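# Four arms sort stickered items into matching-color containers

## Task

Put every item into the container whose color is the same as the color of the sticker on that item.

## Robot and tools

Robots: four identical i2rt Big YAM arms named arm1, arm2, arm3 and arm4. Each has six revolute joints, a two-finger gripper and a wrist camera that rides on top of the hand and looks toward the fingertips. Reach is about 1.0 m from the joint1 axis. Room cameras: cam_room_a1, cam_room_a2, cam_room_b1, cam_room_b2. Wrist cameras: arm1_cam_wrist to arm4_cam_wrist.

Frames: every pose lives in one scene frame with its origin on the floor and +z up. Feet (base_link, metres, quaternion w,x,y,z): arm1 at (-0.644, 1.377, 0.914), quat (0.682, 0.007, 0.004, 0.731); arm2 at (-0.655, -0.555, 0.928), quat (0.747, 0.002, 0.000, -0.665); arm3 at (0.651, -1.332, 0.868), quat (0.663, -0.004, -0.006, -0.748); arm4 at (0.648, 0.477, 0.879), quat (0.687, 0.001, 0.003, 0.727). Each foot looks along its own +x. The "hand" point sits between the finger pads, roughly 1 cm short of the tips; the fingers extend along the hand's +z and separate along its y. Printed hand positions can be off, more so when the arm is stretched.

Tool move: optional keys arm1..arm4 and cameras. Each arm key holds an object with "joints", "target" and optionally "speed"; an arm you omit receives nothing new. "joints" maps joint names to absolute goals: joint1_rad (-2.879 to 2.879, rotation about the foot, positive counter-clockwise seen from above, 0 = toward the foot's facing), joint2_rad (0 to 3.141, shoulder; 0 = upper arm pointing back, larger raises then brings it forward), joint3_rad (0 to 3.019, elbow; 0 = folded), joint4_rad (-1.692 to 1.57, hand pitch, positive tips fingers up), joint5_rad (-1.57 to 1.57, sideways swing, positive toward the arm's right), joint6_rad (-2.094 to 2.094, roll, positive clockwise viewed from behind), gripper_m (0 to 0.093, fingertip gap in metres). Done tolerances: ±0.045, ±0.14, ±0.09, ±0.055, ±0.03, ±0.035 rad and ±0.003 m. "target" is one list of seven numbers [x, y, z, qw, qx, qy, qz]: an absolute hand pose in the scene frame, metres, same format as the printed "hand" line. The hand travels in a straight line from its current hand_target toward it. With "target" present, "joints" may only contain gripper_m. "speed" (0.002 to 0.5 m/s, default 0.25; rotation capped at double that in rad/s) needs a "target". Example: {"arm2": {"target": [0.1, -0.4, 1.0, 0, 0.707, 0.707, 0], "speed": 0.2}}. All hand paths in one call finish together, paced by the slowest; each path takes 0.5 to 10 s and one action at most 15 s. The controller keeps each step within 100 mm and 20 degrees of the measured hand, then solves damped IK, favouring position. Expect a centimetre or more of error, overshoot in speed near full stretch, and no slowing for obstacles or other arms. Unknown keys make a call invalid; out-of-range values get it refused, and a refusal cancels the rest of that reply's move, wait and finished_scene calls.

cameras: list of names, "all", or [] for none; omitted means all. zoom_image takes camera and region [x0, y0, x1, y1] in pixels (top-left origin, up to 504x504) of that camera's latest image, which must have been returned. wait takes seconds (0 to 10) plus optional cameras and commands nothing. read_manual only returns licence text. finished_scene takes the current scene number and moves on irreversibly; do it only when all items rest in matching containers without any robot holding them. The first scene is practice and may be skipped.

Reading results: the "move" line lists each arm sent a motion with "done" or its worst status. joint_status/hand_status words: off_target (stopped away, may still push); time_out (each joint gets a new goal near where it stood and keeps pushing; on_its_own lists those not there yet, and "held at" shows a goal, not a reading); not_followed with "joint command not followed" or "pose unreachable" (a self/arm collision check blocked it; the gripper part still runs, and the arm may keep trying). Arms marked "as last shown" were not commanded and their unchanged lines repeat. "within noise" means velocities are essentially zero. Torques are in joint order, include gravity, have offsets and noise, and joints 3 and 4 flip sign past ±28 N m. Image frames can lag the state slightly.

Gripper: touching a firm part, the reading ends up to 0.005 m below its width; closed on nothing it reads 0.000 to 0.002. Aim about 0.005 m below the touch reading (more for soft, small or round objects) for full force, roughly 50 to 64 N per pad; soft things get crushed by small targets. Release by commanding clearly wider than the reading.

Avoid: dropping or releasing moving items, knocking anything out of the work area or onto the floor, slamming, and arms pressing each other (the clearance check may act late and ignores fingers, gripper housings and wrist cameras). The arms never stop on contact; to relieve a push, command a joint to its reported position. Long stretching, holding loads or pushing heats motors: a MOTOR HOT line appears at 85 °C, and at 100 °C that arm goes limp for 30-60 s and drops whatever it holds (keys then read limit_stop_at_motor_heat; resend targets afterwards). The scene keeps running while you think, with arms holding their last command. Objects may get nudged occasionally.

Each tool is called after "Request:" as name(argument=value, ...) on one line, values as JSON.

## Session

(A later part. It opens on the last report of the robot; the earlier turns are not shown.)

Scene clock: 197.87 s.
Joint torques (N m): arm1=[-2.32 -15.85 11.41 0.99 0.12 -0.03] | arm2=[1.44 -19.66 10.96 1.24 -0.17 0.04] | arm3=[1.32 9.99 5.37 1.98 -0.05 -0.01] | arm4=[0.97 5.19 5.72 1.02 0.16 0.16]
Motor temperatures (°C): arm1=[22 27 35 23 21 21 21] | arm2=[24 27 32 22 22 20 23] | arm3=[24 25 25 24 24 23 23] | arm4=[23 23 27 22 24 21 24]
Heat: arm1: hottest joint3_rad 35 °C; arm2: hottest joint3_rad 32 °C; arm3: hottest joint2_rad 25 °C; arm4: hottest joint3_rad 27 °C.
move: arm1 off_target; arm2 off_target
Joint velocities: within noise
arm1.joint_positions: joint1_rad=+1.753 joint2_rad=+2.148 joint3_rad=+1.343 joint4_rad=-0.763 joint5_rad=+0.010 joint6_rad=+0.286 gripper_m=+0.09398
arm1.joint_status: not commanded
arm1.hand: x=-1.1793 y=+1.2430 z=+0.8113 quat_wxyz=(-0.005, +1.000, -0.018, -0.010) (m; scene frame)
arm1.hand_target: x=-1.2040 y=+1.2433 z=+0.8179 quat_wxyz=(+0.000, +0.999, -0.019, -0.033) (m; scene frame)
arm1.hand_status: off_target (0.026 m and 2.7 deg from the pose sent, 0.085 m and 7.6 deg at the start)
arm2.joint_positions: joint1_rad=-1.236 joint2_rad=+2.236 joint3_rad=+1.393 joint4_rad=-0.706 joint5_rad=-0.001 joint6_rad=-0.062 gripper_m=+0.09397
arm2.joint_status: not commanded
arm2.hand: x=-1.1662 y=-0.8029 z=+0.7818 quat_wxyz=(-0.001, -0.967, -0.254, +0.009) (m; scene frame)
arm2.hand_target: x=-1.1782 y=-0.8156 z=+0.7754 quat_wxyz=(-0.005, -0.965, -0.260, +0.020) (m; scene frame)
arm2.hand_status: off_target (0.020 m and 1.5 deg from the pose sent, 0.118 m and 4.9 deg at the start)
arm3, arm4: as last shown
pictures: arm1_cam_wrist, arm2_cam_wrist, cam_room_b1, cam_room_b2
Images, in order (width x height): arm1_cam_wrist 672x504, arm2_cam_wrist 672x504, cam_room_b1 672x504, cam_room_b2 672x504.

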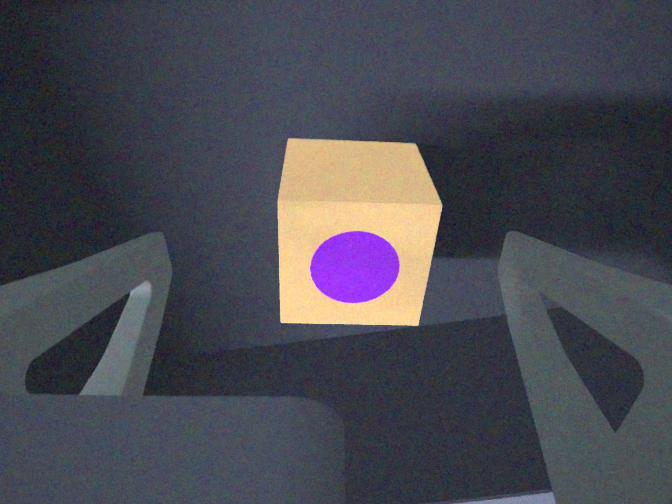

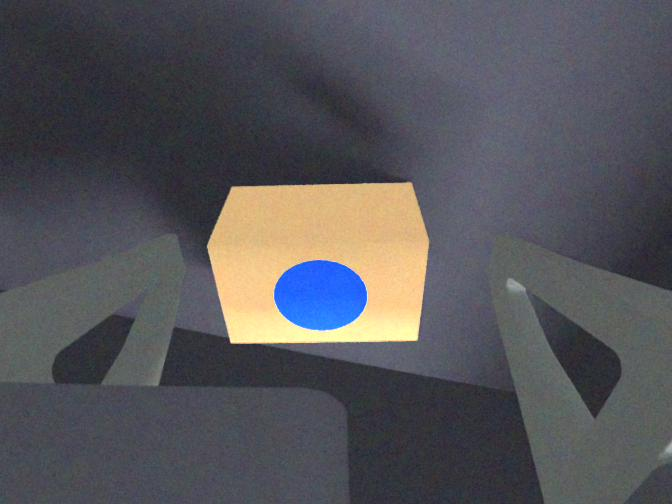

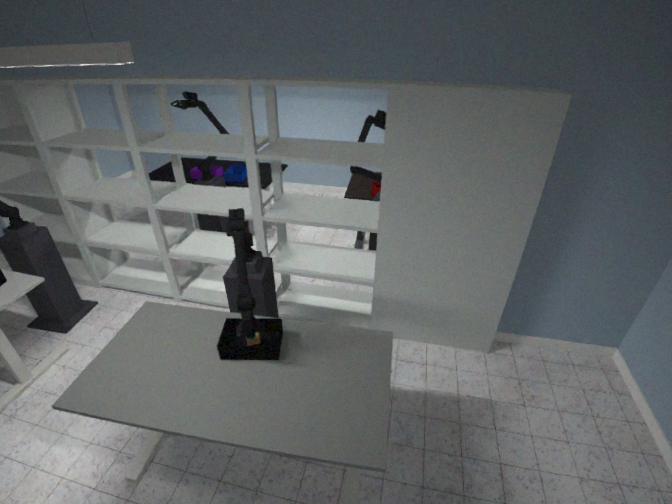

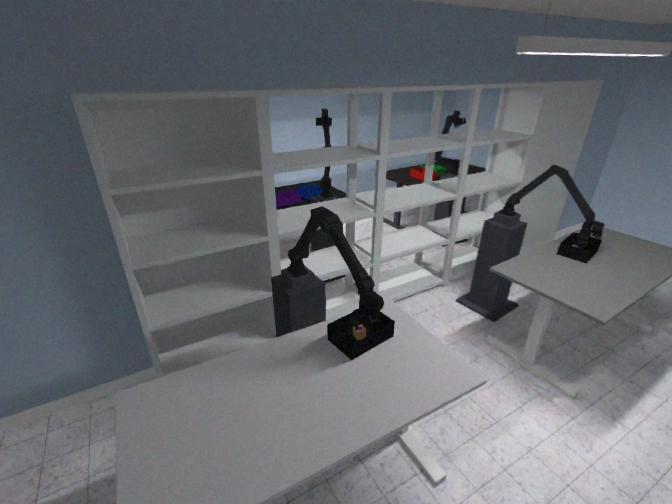

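Request:
move(arm1={"target":[-1.205,1.2465,0.797,0,-0.9993,0.0192,0.033],"speed":0.1}, arm2={"target":[-1.166,-0.812,0.756,-0.005,-0.9655,-0.2605,0.02],"speed":0.1}, cameras=["arm1_cam_wrist", "arm2_cam_wrist"])

Scene clock: 210.17 s.
Joint torques (N m): arm1=[-2.37 -16.09 10.73 0.92 0.09 0] | arm2=[1.49 -18.96 7.38 1.39 -0.14 0.08] | arm3=[1.38 9.93 5.35 1.89 -0.05 0] | arm4=[1.03 5.01 5.82 0.92 0.14 0.16]
Motor temperatures (°C): arm1=[22 27 34 23 21 21 21] | arm2=[24 27 33 22 22 20 23] | arm3=[24 25 25 24 24 23 23] | arm4=[23 22 27 22 24 21 24]
Heat: arm1: hottest joint3_rad 34 °C; arm2: hottest joint3_rad 33 °C; arm3: hottest joint2_rad 25 °C; arm4: hottest joint3_rad 27 °C.
move: arm1 off_target; arm2 off_target
Joint velocities: within noise
arm1.joint_positions: joint1_rad=+1.746 joint2_rad=+2.185 joint3_rad=+1.343 joint4_rad=-0.724 joint5_rad=+0.010 joint6_rad=+0.280 gripper_m=+0.09398
arm1.joint_status: not commanded
arm1.hand: x=-1.1808 y=+1.2464 z=+0.7918 quat_wxyz=(-0.005, +1.000, -0.018, -0.011) (m; scene frame)
arm1.hand_target: x=-1.2042 y=+1.2469 z=+0.7978 quat_wxyz=(+0.000, +0.999, -0.019, -0.033) (m; scene frame)
arm1.hand_status: off_target (0.025 m and 2.6 deg from the pose sent, 0.030 m and 2.7 deg at the start)
arm2.joint_positions: joint1_rad=-1.232 joint2_rad=+2.243 joint3_rad=+1.393 joint4_rad=-0.649 joint5_rad=-0.001 joint6_rad=-0.062 gripper_m=+0.09397
arm2.joint_status: not commanded
arm2.hand: x=-1.1759 y=-0.8101 z=+0.7784 quat_wxyz=(-0.006, -0.966, -0.256, +0.033) (m; scene frame)
arm2.hand_target: x=-1.1653 y=-0.8115 z=+0.7567 quat_wxyz=(-0.005, -0.965, -0.260, +0.020) (m; scene frame)
arm2.hand_status: off_target (0.025 m and 1.6 deg from the pose sent, 0.027 m and 1.5 deg at the start)
arm3, arm4: as last shown
pictures: arm1_cam_wrist, arm2_cam_wrist
Images, in order (width x height): arm1_cam_wrist 672x504, arm2_cam_wrist 672x504.

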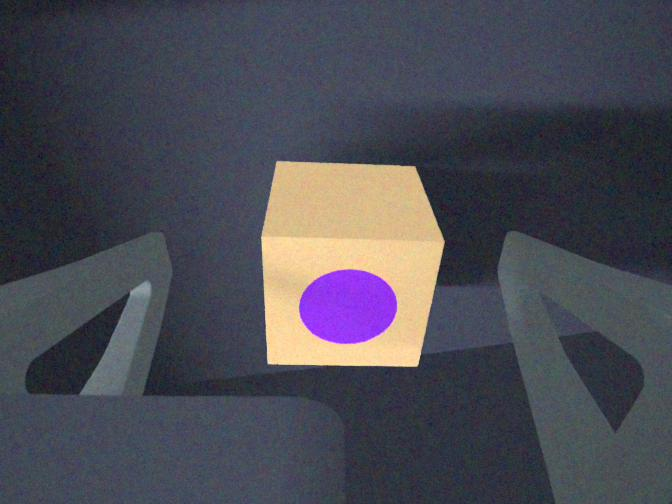

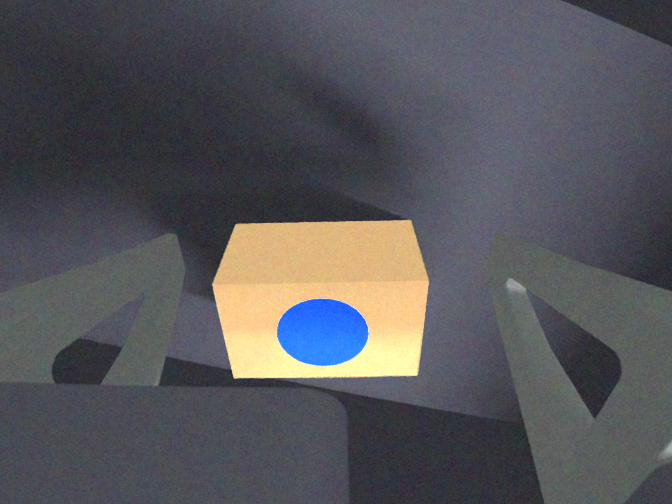

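Request:
move(arm1={"joints":{"gripper_m":0.036}}, arm2={"joints":{"gripper_m":0.054}}, cameras=["arm1_cam_wrist", "arm2_cam_wrist"])

Scene clock: 225.83 s.
Joint torques (N m): arm1=[-2.55 -15.21 10.77 0.9 0.1 -0.02] | arm2=[1.55 -19.14 7.39 1.4 -0.15 0.08] | arm3=[1.32 10.11 5.37 1.98 -0.05 -0.01] | arm4=[1.08 5.25 5.71 1.03 0.2 0.15]
Motor temperatures (°C): arm1=[22 28 33 23 21 21 21] | arm2=[24 27 31 22 22 20 23] | arm3=[24 25 25 24 24 23 23] | arm4=[23 22 27 22 24 21 24]
Heat: arm1: hottest joint3_rad 33 °C; arm2: hottest joint3_rad 31 °C; arm3: hottest joint2_rad 25 °C; arm4: hottest joint3_rad 27 °C.
move: arm1 done; arm2 done
Joint velocities: within noise
arm1.joint_positions: joint1_rad=+1.746 joint2_rad=+2.185 joint3_rad=+1.343 joint4_rad=-0.724 joint5_rad=+0.010 joint6_rad=+0.279 gripper_m=+0.03606
arm1.joint_status: all done
arm1.hand: x=-1.1808 y=+1.2464 z=+0.7918 quat_wxyz=(-0.005, +1.000, -0.018, -0.011) (m; scene frame)
arm1.hand_target: x=-1.2042 y=+1.2469 z=+0.7978 quat_wxyz=(+0.000, +0.999, -0.019, -0.033) (m; scene frame)
arm1.hand_status: not commanded
arm2.joint_positions: joint1_rad=-1.232 joint2_rad=+2.243 joint3_rad=+1.393 joint4_rad=-0.649 joint5_rad=-0.001 joint6_rad=-0.062 gripper_m=+0.05411
arm2.joint_status: all done
arm2.hand: x=-1.1760 y=-0.8101 z=+0.7784 quat_wxyz=(-0.006, -0.966, -0.256, +0.034) (m; scene frame)
arm2.hand_target: x=-1.1654 y=-0.8115 z=+0.7567 quat_wxyz=(-0.005, -0.965, -0.260, +0.020) (m; scene frame)
arm2.hand_status: not commanded
arm3.joint_positions: joint1_rad=+0.075 joint2_rad=+0.276 joint3_rad=+1.523 joint4_rad=-1.599 joint5_rad=-0.185 joint6_rad=-0.597 gripper_m=+0.09396
arm3.joint_status: not commanded
arm3.hand: x=+0.6803 y=-1.3506 z=+1.4452 quat_wxyz=(-0.326, -0.350, -0.735, +0.481) (m; scene frame)
arm3.hand_target: x=+0.6804 y=-1.3484 z=+1.4507 quat_wxyz=(-0.328, -0.347, -0.731, +0.487) (m; scene frame)
arm3.hand_status: not commanded
arm4: as last shown
pictures: arm1_cam_wrist, arm2_cam_wrist
Images, in order (width x height): arm1_cam_wrist 672x504, arm2_cam_wrist 672x504.

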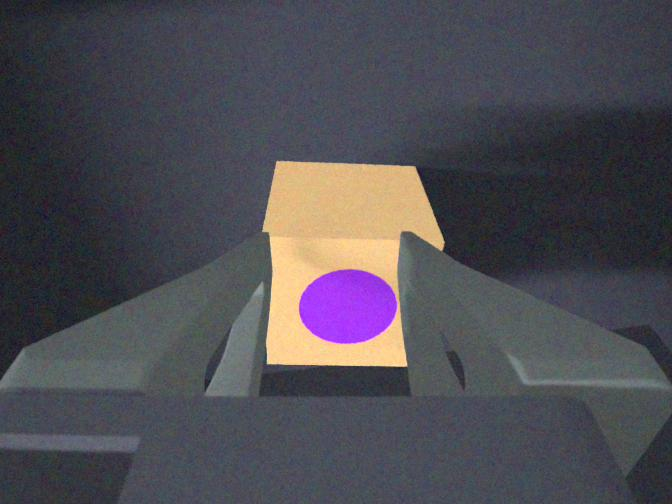

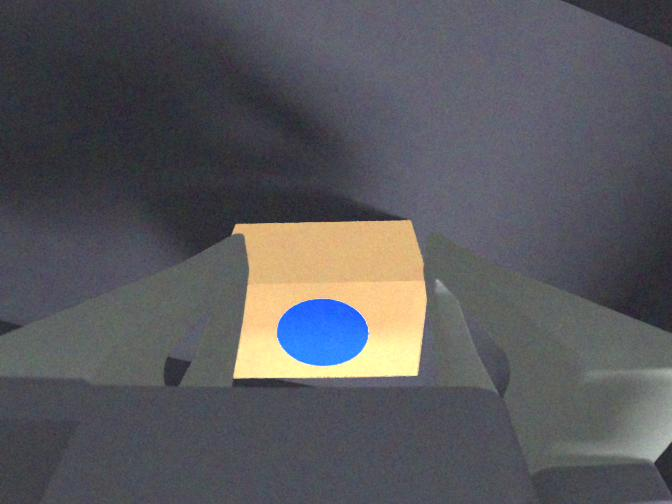

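Request:
move(arm1={"joints":{"gripper_m":0.093}}, arm2={"joints":{"gripper_m":0.093}}, cameras=[])

Request:
move(arm1={"target":[-1.172,1.25,0.765,0,-0.9998,0.0192,0.0],"speed":0.1}, arm2={"target":[-1.147,-0.80,0.75,-0.0,-0.9655,-0.2605,0.0],"speed":0.1}, cameras=["arm1_cam_wrist", "arm2_cam_wrist"])

Scene clock: 262.77 s.
Joint torques (N m): arm1=[-2.73 -15.85 10.91 0.96 0.13 -0.03] | arm2=[1.38 -19.14 7.34 1.39 -0.14 0.07] | arm3=[1.26 10.17 5.37 1.95 -0.05 -0.02] | arm4=[1.2 5.07 5.7 1.05 0.18 0.15]
Motor temperatures (°C): arm1=[22 28 32 23 21 21 21] | arm2=[24 27 30 22 22 20 23] | arm3=[24 25 25 24 24 23 23] | arm4=[23 22 26 22 24 21 24]
Heat: arm1: hottest joint3_rad 32 °C; arm2: hottest joint3_rad 30 °C; arm3: hottest joint2_rad 25 °C; arm4: hottest joint3_rad 26 °C.
move: arm1 done; arm2 done
Joint velocities: within noise
arm1.joint_positions: joint1_rad=+1.746 joint2_rad=+2.185 joint3_rad=+1.343 joint4_rad=-0.724 joint5_rad=+0.010 joint6_rad=+0.279 gripper_m=+0.09294
arm1.joint_status: all done
arm1.hand: x=-1.1808 y=+1.2465 z=+0.7918 quat_wxyz=(-0.005, +1.000, -0.018, -0.011) (m; scene frame)
arm1.hand_target: x=-1.2042 y=+1.2469 z=+0.7978 quat_wxyz=(+0.000, +0.999, -0.019, -0.033) (m; scene frame)
arm1.hand_status: not commanded
arm2.joint_positions: joint1_rad=-1.232 joint2_rad=+2.243 joint3_rad=+1.393 joint4_rad=-0.649 joint5_rad=-0.001 joint6_rad=-0.062 gripper_m=+0.09289
arm2.joint_status: all done
arm2.hand: x=-1.1760 y=-0.8101 z=+0.7784 quat_wxyz=(-0.006, -0.966, -0.256, +0.034) (m; scene frame)
arm2.hand_target: x=-1.1654 y=-0.8115 z=+0.7567 quat_wxyz=(-0.005, -0.965, -0.260, +0.020) (m; scene frame)
arm2.hand_status: not commanded
arm3, arm4: as last shown
pictures: none
No camera images: "cameras" was empty.

Scene clock: 263.80 s.
Joint torques (N m): arm1=[-2.26 -16.15 6.87 1.03 -0.03 0.02] | arm2=[1.32 -19.37 6.27 1.06 -0.08 0.04] | arm3=[1.14 10.11 5.38 1.96 -0.05 -0.01] | arm4=[0.67 5.36 5.78 1.07 0.18 0.16]
Motor temperatures (°C): arm1=[22 28 32 23 21 21 21] | arm2=[24 27 30 22 22 20 23] | arm3=[24 25 25 24 24 23 23] | arm4=[23 22 26 22 24 21 24]
Heat: arm1: hottest joint3_rad 32 °C; arm2: hottest joint3_rad 30 °C; arm3: hottest joint2_rad 25 °C; arm4: hottest joint3_rad 26 °C.
move: arm1 done; arm2 off_target
Joint velocities: within noise
arm1.joint_positions: joint1_rad=+1.746 joint2_rad=+2.219 joint3_rad=+1.327 joint4_rad=-0.699 joint5_rad=-0.005 joint6_rad=+0.279 gripper_m=+0.09294
arm1.joint_status: not commanded
arm1.hand: x=-1.1698 y=+1.2468 z=+0.7705 quat_wxyz=(-0.001, +1.000, -0.018, +0.002) (m; scene frame)
arm1.hand_target: x=-1.1718 y=+1.2501 z=+0.7650 quat_wxyz=(+0.000, +1.000, -0.019, +0.000) (m; scene frame)
arm1.hand_status: done (0.007 m and 0.3 deg from the pose sent, 0.028 m and 1.4 deg at the start)
arm2.joint_positions: joint1_rad=-1.232 joint2_rad=+2.243 joint3_rad=+1.361 joint4_rad=-0.649 joint5_rad=-0.001 joint6_rad=-0.062 gripper_m=+0.09289
arm2.joint_status: not commanded
arm2.hand: x=-1.1607 y=-0.8026 z=+0.7702 quat_wxyz=(-0.003, -0.966, -0.256, +0.018) (m; scene frame)
arm2.hand_target: x=-1.1466 y=-0.7997 z=+0.7507 quat_wxyz=(+0.000, -0.965, -0.261, +0.000) (m; scene frame)
arm2.hand_status: off_target (0.025 m and 2.2 deg from the pose sent, 0.042 m and 3.9 deg at the start)
arm3, arm4: as last shown
pictures: arm1_cam_wrist, arm2_cam_wrist
Images, in order (width x height): arm1_cam_wrist 672x504, arm2_cam_wrist 672x504.

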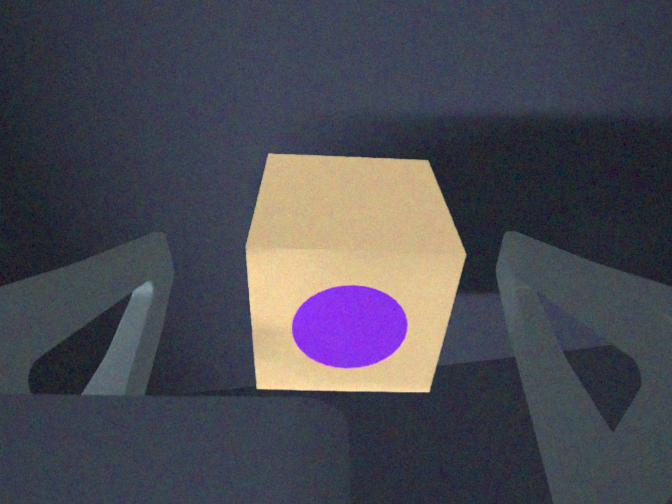

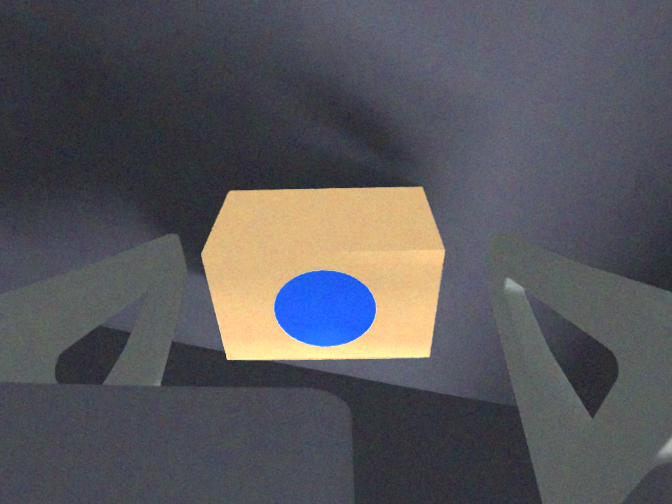

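Request:
move(arm1={"target":[-1.162,1.252,0.75,0,-0.9998,0.0192,0.0],"speed":0.1}, arm2={"target":[-1.135,-0.795,0.738,-0.0,-0.9655,-0.2605,0.0],"speed":0.1}, cameras=["arm1_cam_wrist", "arm2_cam_wrist"])

Scene clock: 268.90 s.
Joint torques (N m): arm1=[-2.43 -14.51 6.17 0.64 0 -0.01] | arm2=[1.26 -18.61 5.93 1.32 -0.08 0.06] | arm3=[1.32 9.93 5.39 1.92 -0.05 0] | arm4=[1.03 4.89 5.75 1.02 0.16 0.13]
Motor temperatures (°C): arm1=[22 28 32 23 21 21 21] | arm2=[24 28 29 22 22 20 23] | arm3=[24 25 25 24 24 23 23] | arm4=[23 22 26 22 24 21 24]
Heat: arm1: hottest joint3_rad 32 °C; arm2: hottest joint3_rad 29 °C; arm3: hottest joint2_rad 25 °C; arm4: hottest joint3_rad 26 °C.
move: arm1 done; arm2 off_target
Joint velocities: within noise
arm1.joint_positions: joint1_rad=+1.746 joint2_rad=+2.230 joint3_rad=+1.298 joint4_rad=-0.652 joint5_rad=-0.005 joint6_rad=+0.279 gripper_m=+0.09294
arm1.joint_status: not commanded
arm1.hand: x=-1.1620 y=+1.2488 z=+0.7572 quat_wxyz=(-0.001, +1.000, -0.018, -0.001) (m; scene frame)
arm1.hand_target: x=-1.1619 y=+1.2520 z=+0.7501 quat_wxyz=(+0.000, +1.000, -0.019, +0.000) (m; scene frame)
arm1.hand_status: done (0.008 m and 0.2 deg from the pose sent, 0.023 m and 0.3 deg at the start)
arm2.joint_positions: joint1_rad=-1.232 joint2_rad=+2.243 joint3_rad=+1.320 joint4_rad=-0.610 joint5_rad=-0.001 joint6_rad=-0.062 gripper_m=+0.09289
arm2.joint_status: not commanded
arm2.hand: x=-1.1491 y=-0.7969 z=+0.7604 quat_wxyz=(-0.003, -0.966, -0.256, +0.017) (m; scene frame)
arm2.hand_target: x=-1.1345 y=-0.7946 z=+0.7390 quat_wxyz=(+0.000, -0.965, -0.261, +0.000) (m; scene frame)
arm2.hand_status: off_target (0.027 m and 2.0 deg from the pose sent, 0.042 m and 2.2 deg at the start)
arm3, arm4: as last shown
pictures: arm1_cam_wrist, arm2_cam_wrist
Images, in order (width x height): arm1_cam_wrist 672x504, arm2_cam_wrist 672x504.

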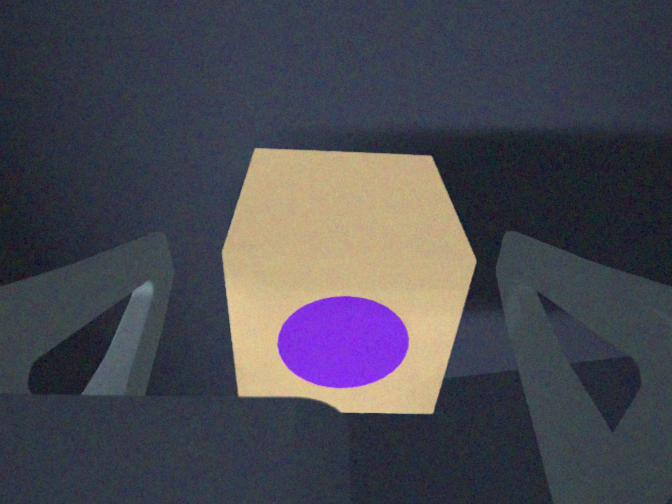

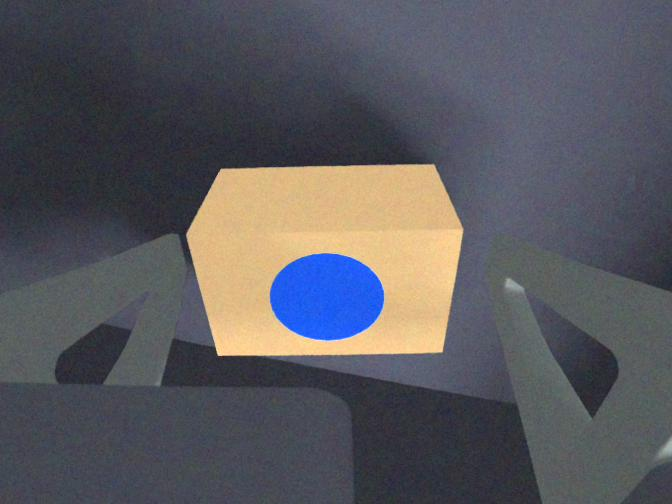

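Request:
move(arm1={"joints":{"gripper_m":0.045}}, arm2={"target":[-1.126,-0.794,0.724,-0.0,-0.9655,-0.2605,0.0],"speed":0.1}, cameras=["arm1_cam_wrist", "arm2_cam_wrist"])

Scene clock: 274.27 s.
Joint torques (N m): arm1=[-2.61 -15.21 6.3 0.9 0.01 -0.02] | arm2=[1.44 -18.55 5.64 1.33 -0.07 0.11] | arm3=[1.38 9.88 5.35 1.98 -0.05 -0.01] | arm4=[1.49 5.48 5.71 0.99 0.17 0.18]
Motor temperatures (°C): arm1=[22 28 32 23 21 21 21] | arm2=[24 28 29 22 22 20 23] | arm3=[24 25 25 24 24 23 23] | arm4=[23 22 26 22 24 21 24]
Heat: arm1: hottest joint3_rad 32 °C; arm2: hottest joint3_rad 29 °C; arm3: hottest joint2_rad 25 °C; arm4: hottest joint3_rad 26 °C.
move: arm1 off_target; arm2 off_target
Joint velocities: within noise
arm1.joint_positions: joint1_rad=+1.746 joint2_rad=+2.230 joint3_rad=+1.298 joint4_rad=-0.651 joint5_rad=-0.006 joint6_rad=+0.279 gripper_m=+0.05282
arm1.joint_status: gripper_m off_target (ended at +0.05286, target +0.04500)
arm1.hand: x=-1.1621 y=+1.2486 z=+0.7572 quat_wxyz=(+0.000, +1.000, -0.018, -0.001) (m; scene frame)
arm1.hand_target: x=-1.1620 y=+1.2520 z=+0.7501 quat_wxyz=(+0.000, +1.000, -0.019, +0.000) (m; scene frame)
arm1.hand_status: not commanded
arm2.joint_positions: joint1_rad=-1.228 joint2_rad=+2.264 joint3_rad=+1.298 joint4_rad=-0.570 joint5_rad=-0.001 joint6_rad=-0.062 gripper_m=+0.09289
arm2.joint_status: not commanded
arm2.hand: x=-1.1403 y=-0.7951 z=+0.7449 quat_wxyz=(-0.003, -0.966, -0.258, +0.016) (m; scene frame)
arm2.hand_target: x=-1.1257 y=-0.7936 z=+0.7250 quat_wxyz=(+0.000, -0.965, -0.261, +0.000) (m; scene frame)
arm2.hand_status: off_target (0.025 m and 1.9 deg from the pose sent, 0.043 m and 2.0 deg at the start)
arm3: as last shown
arm4.joint_positions: joint1_rad=+0.895 joint2_rad=+0.550 joint3_rad=+1.558 joint4_rad=-0.889 joint5_rad=-0.002 joint6_rad=-0.012 gripper_m=+0.09400
arm4.joint_status: not commanded
arm4.hand: x=+0.5030 y=+0.5857 z=+1.6183 quat_wxyz=(-0.230, +0.632, -0.199, -0.713) (m; scene frame)
arm4.hand_target: x=+0.4991 y=+0.5878 z=+1.6137 quat_wxyz=(-0.223, +0.638, -0.204, -0.708) (m; scene frame)
arm4.hand_status: not commanded
pictures: arm1_cam_wrist, arm2_cam_wrist
Images, in order (width x height): arm1_cam_wrist 672x504, arm2_cam_wrist 672x504.

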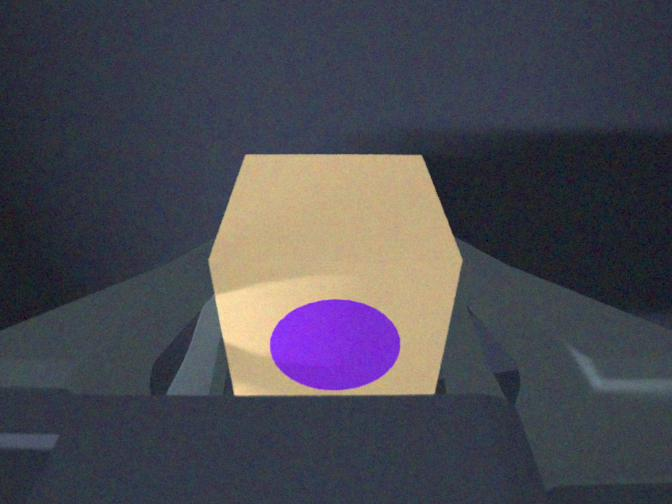

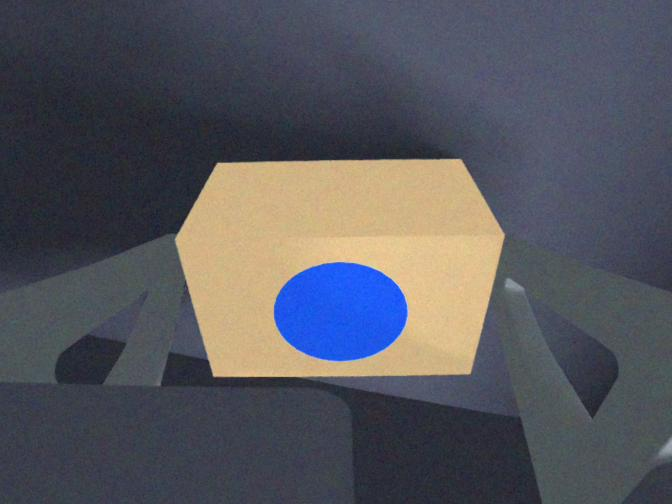

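Request:
move(arm2={"joints":{"gripper_m":0.064}}, cameras=["arm2_cam_wrist"])

Scene clock: 280.30 s.
Joint torques (N m): arm1=[-2.2 -15.62 6.24 1.05 0.04 0] | arm2=[1.44 -18.55 5.65 1.29 -0.08 0.12] | arm3=[1.32 10.17 5.38 1.95 -0.04 0] | arm4=[1.14 4.89 5.85 0.96 0.16 0.18]
Motor temperatures (°C): arm1=[22 27 32 23 21 21 21] | arm2=[24 27 29 22 22 20 23] | arm3=[24 25 25 24 24 23 23] | arm4=[23 22 26 22 24 21 24]
Heat: arm1: hottest joint3_rad 32 °C; arm2: hottest joint3_rad 29 °C; arm3: hottest joint2_rad 25 °C; arm4: hottest joint3_rad 26 °C.
move: arm2 off_target
Joint velocities: within noise
arm1, arm3, arm4: as last shown
arm2.joint_positions: joint1_rad=-1.228 joint2_rad=+2.264 joint3_rad=+1.298 joint4_rad=-0.570 joint5_rad=-0.001 joint6_rad=-0.062 gripper_m=+0.06886
arm2.joint_status: gripper_m off_target (ended at +0.06889, target +0.06400)
arm2.hand: x=-1.1403 y=-0.7951 z=+0.7449 quat_wxyz=(-0.003, -0.966, -0.258, +0.016) (m; scene frame)
arm2.hand_target: x=-1.1257 y=-0.7936 z=+0.7250 quat_wxyz=(+0.000, -0.965, -0.261, +0.000) (m; scene frame)
arm2.hand_status: not commanded
pictures: arm2_cam_wrist
Images, in order (width x height): arm2_cam_wrist 672x504.

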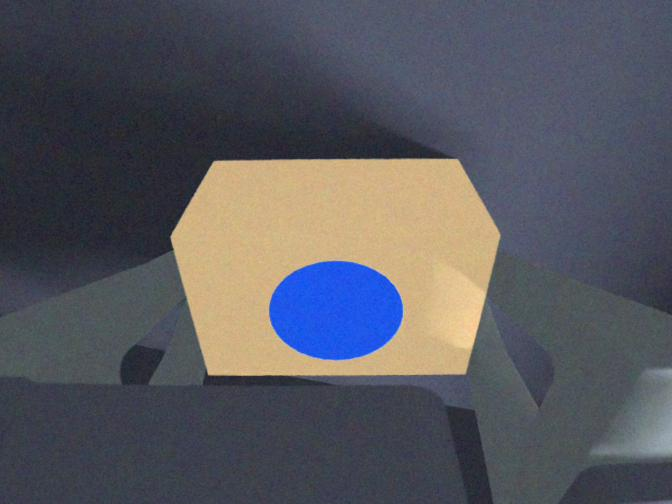

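Request:
move(arm1={"target":[-1.10,1.25,1.08,0,-0.9998,0.0192,0.0],"speed":0.25}, arm2={"target":[-1.09,-0.78,1.08,0,-0.9655,-0.2605,0.0],"speed":0.25}, arm4={"joints":{"joint1_rad":0.9,"joint2_rad":0.342,"joint3_rad":0.627,"joint4_rad":-0.197}})

Request:
zoom_image(camera="arm4_cam_wrist", region=[0, 0, 504, 504])

Scene clock: 315.60 s.
Joint torques (N m): arm1=[-0.79 -11.52 14.02 -0.05 0 0.11] | arm2=[1.49 -16.09 13.94 0.12 -0.1 0.19] | arm3=[1.38 10.05 5.33 1.96 -0.05 -0.01] | arm4=[1.38 0.38 9.81 2.22 0.13 0.14]
Motor temperatures (°C): arm1=[22 27 30 23 21 21 22] | arm2=[24 27 28 22 22 20 24] | arm3=[24 25 25 24 24 23 23] | arm4=[23 22 26 22 24 21 24]
Heat: arm1: hottest joint3_rad 30 °C; arm2: hottest joint3_rad 28 °C; arm3: hottest joint2_rad 25 °C; arm4: hottest joint3_rad 26 °C.
move: arm1 off_target; arm2 off_target; arm4 done
Joint velocities: within noise
arm1.joint_positions: joint1_rad=+1.760 joint2_rad=+1.630 joint3_rad=+1.312 joint4_rad=-1.308 joint5_rad=-0.006 joint6_rad=+0.298 gripper_m=+0.05282
arm1.joint_status: not commanded
arm1.hand: x=-1.0872 y=+1.2587 z=+1.0601 quat_wxyz=(-0.006, +1.000, -0.020, +0.020) (m; scene frame)
arm1.hand_target: x=-1.0992 y=+1.2503 z=+1.0800 quat_wxyz=(+0.000, +1.000, -0.019, +0.000) (m; scene frame)
arm1.hand_status: off_target (0.025 m and 2.4 deg from the pose sent, 0.329 m and 0.2 deg at the start)
arm2.joint_positions: joint1_rad=-1.221 joint2_rad=+1.644 joint3_rad=+1.335 joint4_rad=-1.281 joint5_rad=-0.001 joint6_rad=-0.062 gripper_m=+0.06886
arm2.joint_status: not commanded
arm2.hand: x=-1.0809 y=-0.7698 z=+1.0680 quat_wxyz=(+0.003, -0.965, -0.261, -0.011) (m; scene frame)
arm2.hand_target: x=-1.0894 y=-0.7798 z=+1.0800 quat_wxyz=(+0.000, -0.965, -0.261, +0.000) (m; scene frame)
arm2.hand_status: off_target (0.018 m and 1.3 deg from the pose sent, 0.339 m and 1.8 deg at the start)
arm3: as last shown
arm4.joint_positions: joint1_rad=+0.895 joint2_rad=+0.355 joint3_rad=+0.624 joint4_rad=-0.216 joint5_rad=-0.002 joint6_rad=-0.012 gripper_m=+0.09400
arm4.joint_status: all done
arm4.hand: x=+0.4023 y=+0.6554 z=+1.3202 quat_wxyz=(-0.223, +0.655, -0.207, -0.691) (m; scene frame)
arm4.hand_target: x=+0.4055 y=+0.6519 z=+1.3301 quat_wxyz=(-0.221, +0.642, -0.206, -0.704) (m; scene frame)
arm4.hand_status: not commanded
pictures: arm1_cam_wrist, arm2_cam_wrist, arm3_cam_wrist, arm4_cam_wrist, cam_room_a1, cam_room_a2, cam_room_b1, cam_room_b2
Images, in order (width x height): arm1_cam_wrist 672x504, arm2_cam_wrist 672x504, arm3_cam_wrist 672x504, arm4_cam_wrist 672x504, cam_room_a1 672x504, cam_room_a2 672x504, cam_room_b1 672x504, cam_room_b2 672x504.

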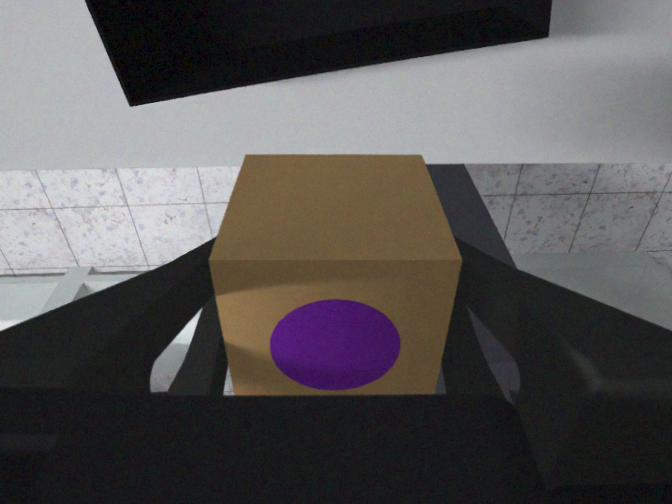

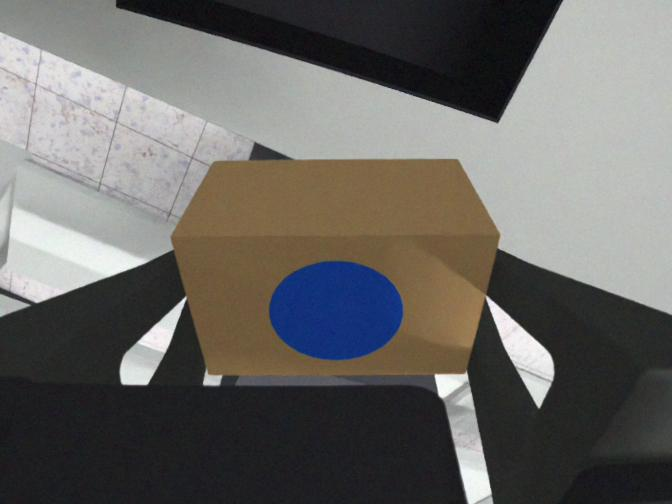

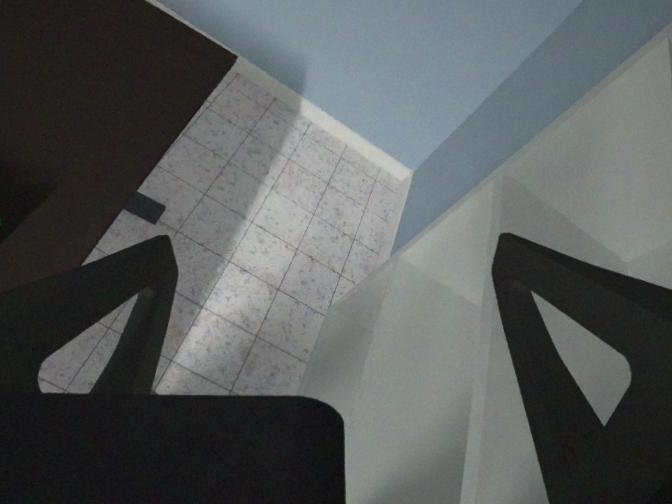

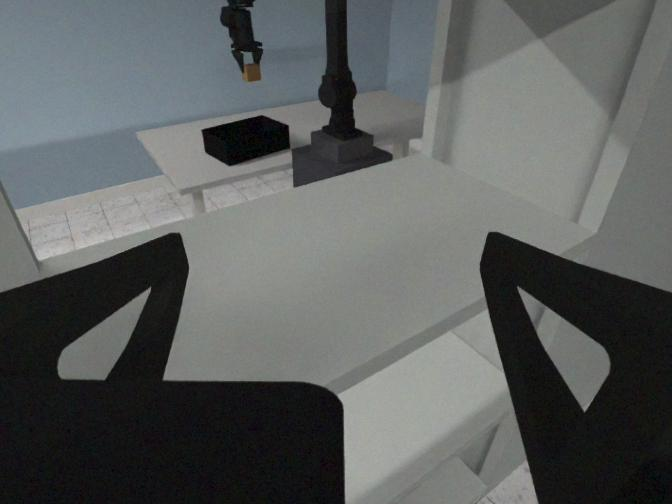

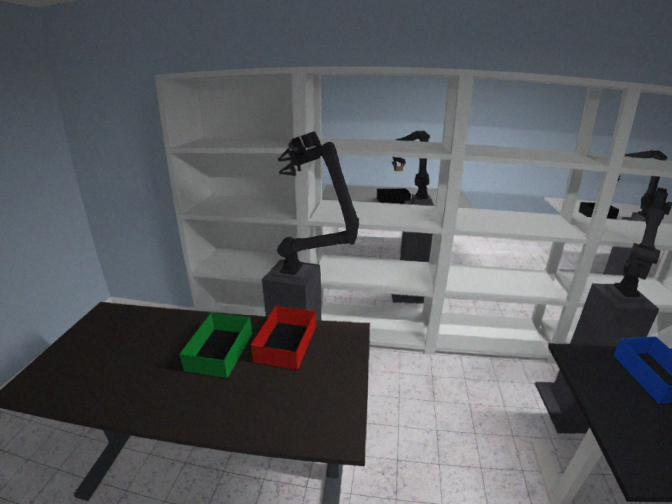

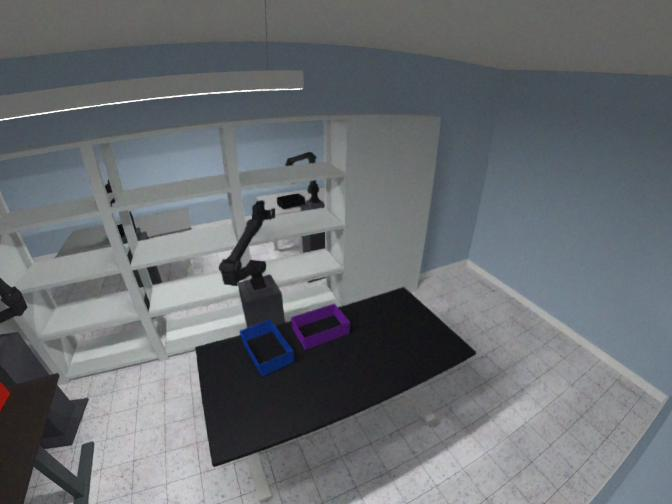

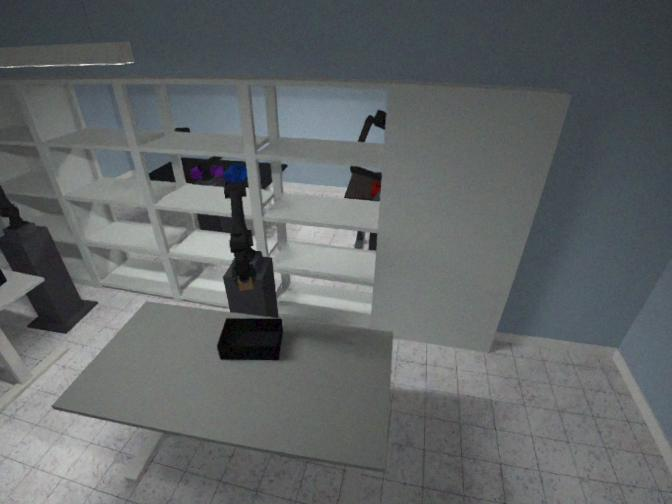

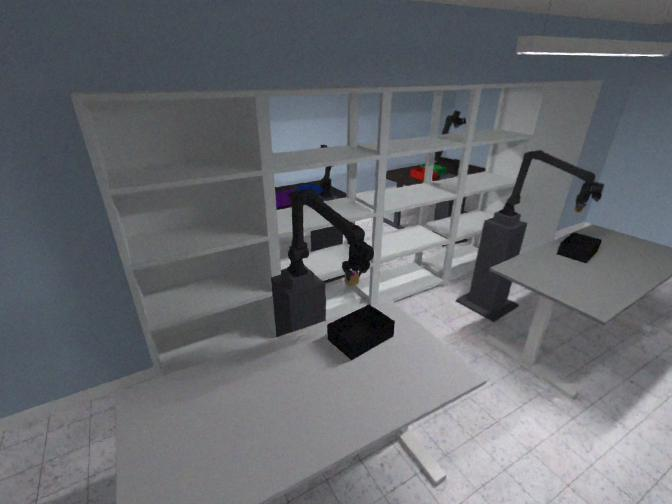

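Scaled by 1.000.

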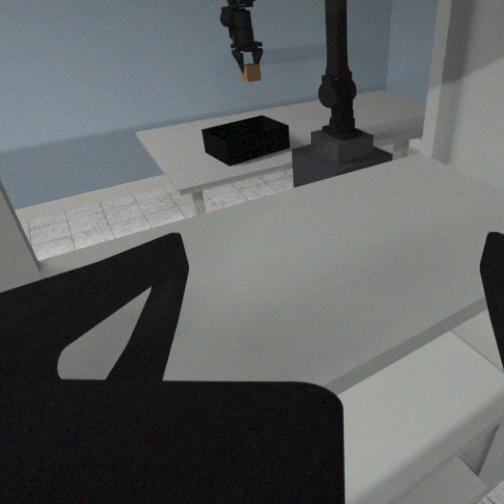

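Request:
move(arm1={"joints":{"joint1_rad":-2.245,"joint2_rad":0.895,"joint3_rad":1.255,"joint4_rad":-1.494,"joint5_rad":0,"joint6_rad":0}}, arm2={"joints":{"joint1_rad":2.122,"joint2_rad":0.895,"joint3_rad":1.255,"joint4_rad":-1.494,"joint5_rad":0,"joint6_rad":0}})

Scene clock: 377.60 s.
Joint torques (N m): arm1=[-2.61 -2.14 12.45 0.57 -0.02 -0.04] | arm2=[0.85 -4.19 11.37 1.1 0.02 0.19] | arm3=[1.32 10.05 5.33 1.98 -0.04 -0.02] | arm4=[1.55 0.03 9.87 2.14 0.18 0.17]
Motor temperatures (°C): arm1=[21 27 37 23 21 21 23] | arm2=[24 28 35 22 22 20 25] | arm3=[24 25 25 24 24 23 23] | arm4=[23 22 34 22 24 21 24]
Heat: arm1: hottest joint3_rad 37 °C; arm2: hottest joint3_rad 35 °C; arm3: hottest joint2_rad 25 °C; arm4: hottest joint3_rad 34 °C.
move: arm1 done; arm2 done
Joint velocities: within noise
arm1.joint_positions: joint1_rad=-2.240 joint2_rad=+0.896 joint3_rad=+1.235 joint4_rad=-1.483 joint5_rad=+0.002 joint6_rad=+0.007 gripper_m=+0.05285
arm1.joint_status: all done
arm1.hand: x=-0.3907 y=+1.2061 z=+1.2817 quat_wxyz=(-0.195, -0.292, -0.934, +0.064) (m; scene frame)
arm1.hand_target: x=-0.3919 y=+1.2056 z=+1.2900 quat_wxyz=(-0.199, -0.291, -0.933, +0.066) (m; scene frame)
arm1.hand_status: not commanded
arm2.joint_positions: joint1_rad=+2.119 joint2_rad=+0.890 joint3_rad=+1.254 joint4_rad=-1.481 joint5_rad=-0.001 joint6_rad=-0.013 gripper_m=+0.06884
arm2.joint_status: all done
arm2.hand: x=-0.4189 y=-0.3711 z=+1.3117 quat_wxyz=(-0.214, +0.324, -0.918, -0.074) (m; scene frame)
arm2.hand_target: x=-0.4204 y=-0.3715 z=+1.3095 quat_wxyz=(-0.206, +0.320, -0.922, -0.072) (m; scene frame)
arm2.hand_status: not commanded
arm3, arm4: as last shown
pictures: arm1_cam_wrist, arm2_cam_wrist, arm3_cam_wrist, arm4_cam_wrist, cam_room_a1, cam_room_a2, cam_room_b1, cam_room_b2
Images, in order (width x height): arm1_cam_wrist 672x504, arm2_cam_wrist 672x504, arm3_cam_wrist 672x504, arm4_cam_wrist 672x504, cam_room_a1 672x504, cam_room_a2 672x504, cam_room_b1 672x504, cam_room_b2 672x504.

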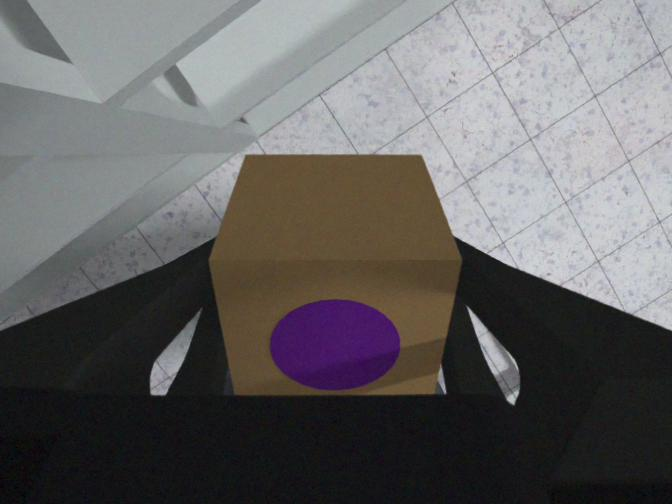

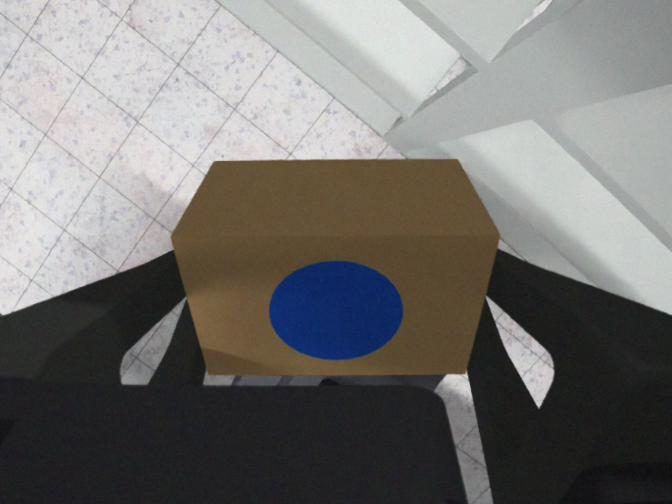

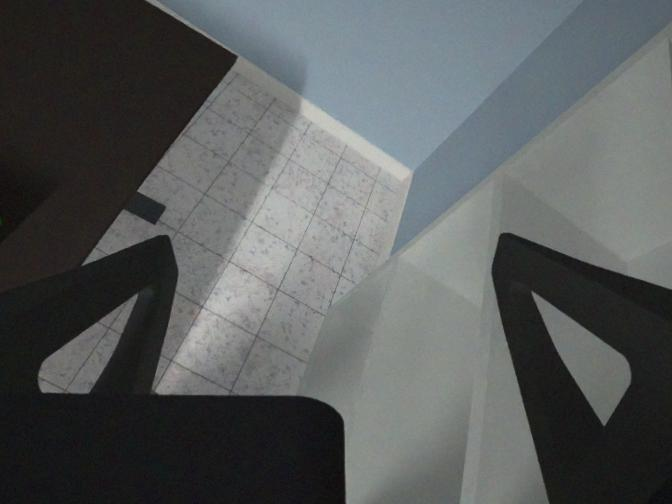

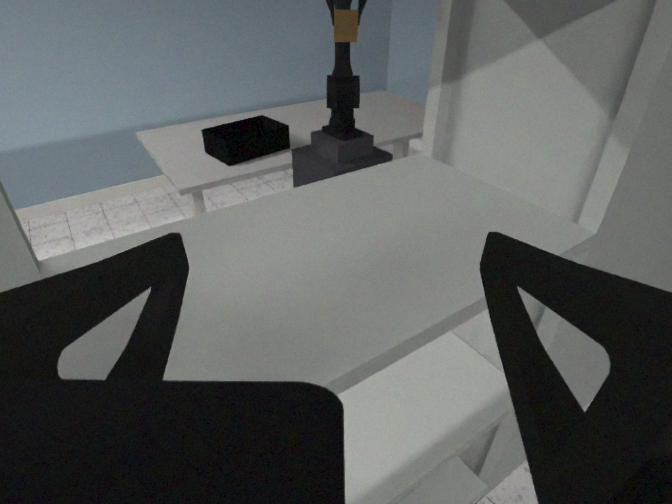

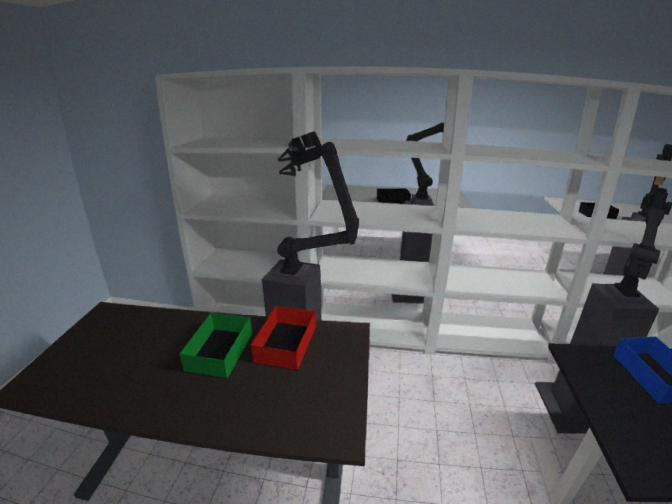

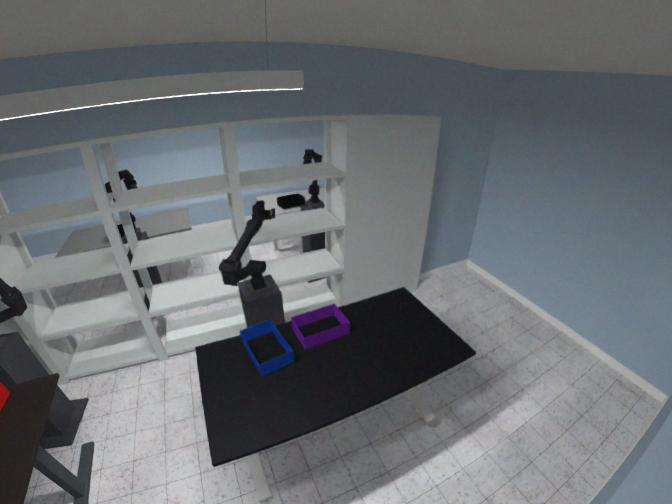

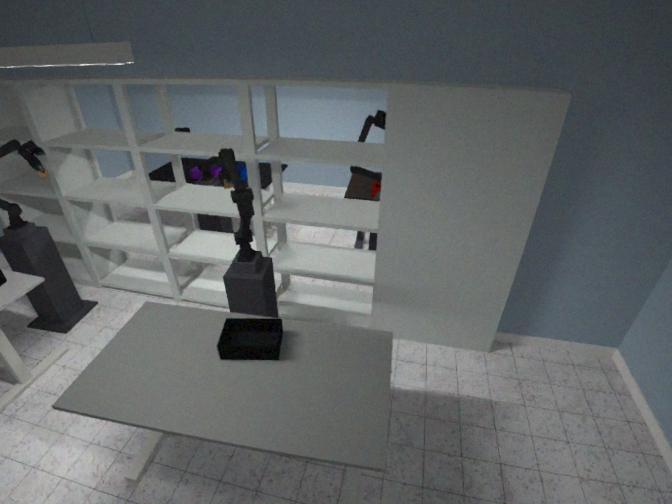

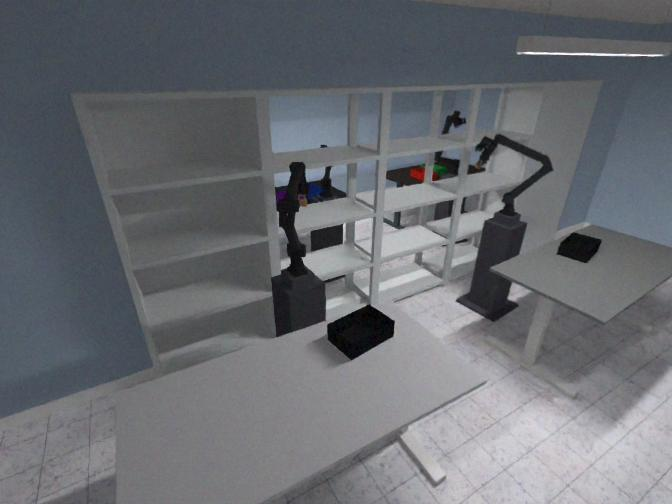

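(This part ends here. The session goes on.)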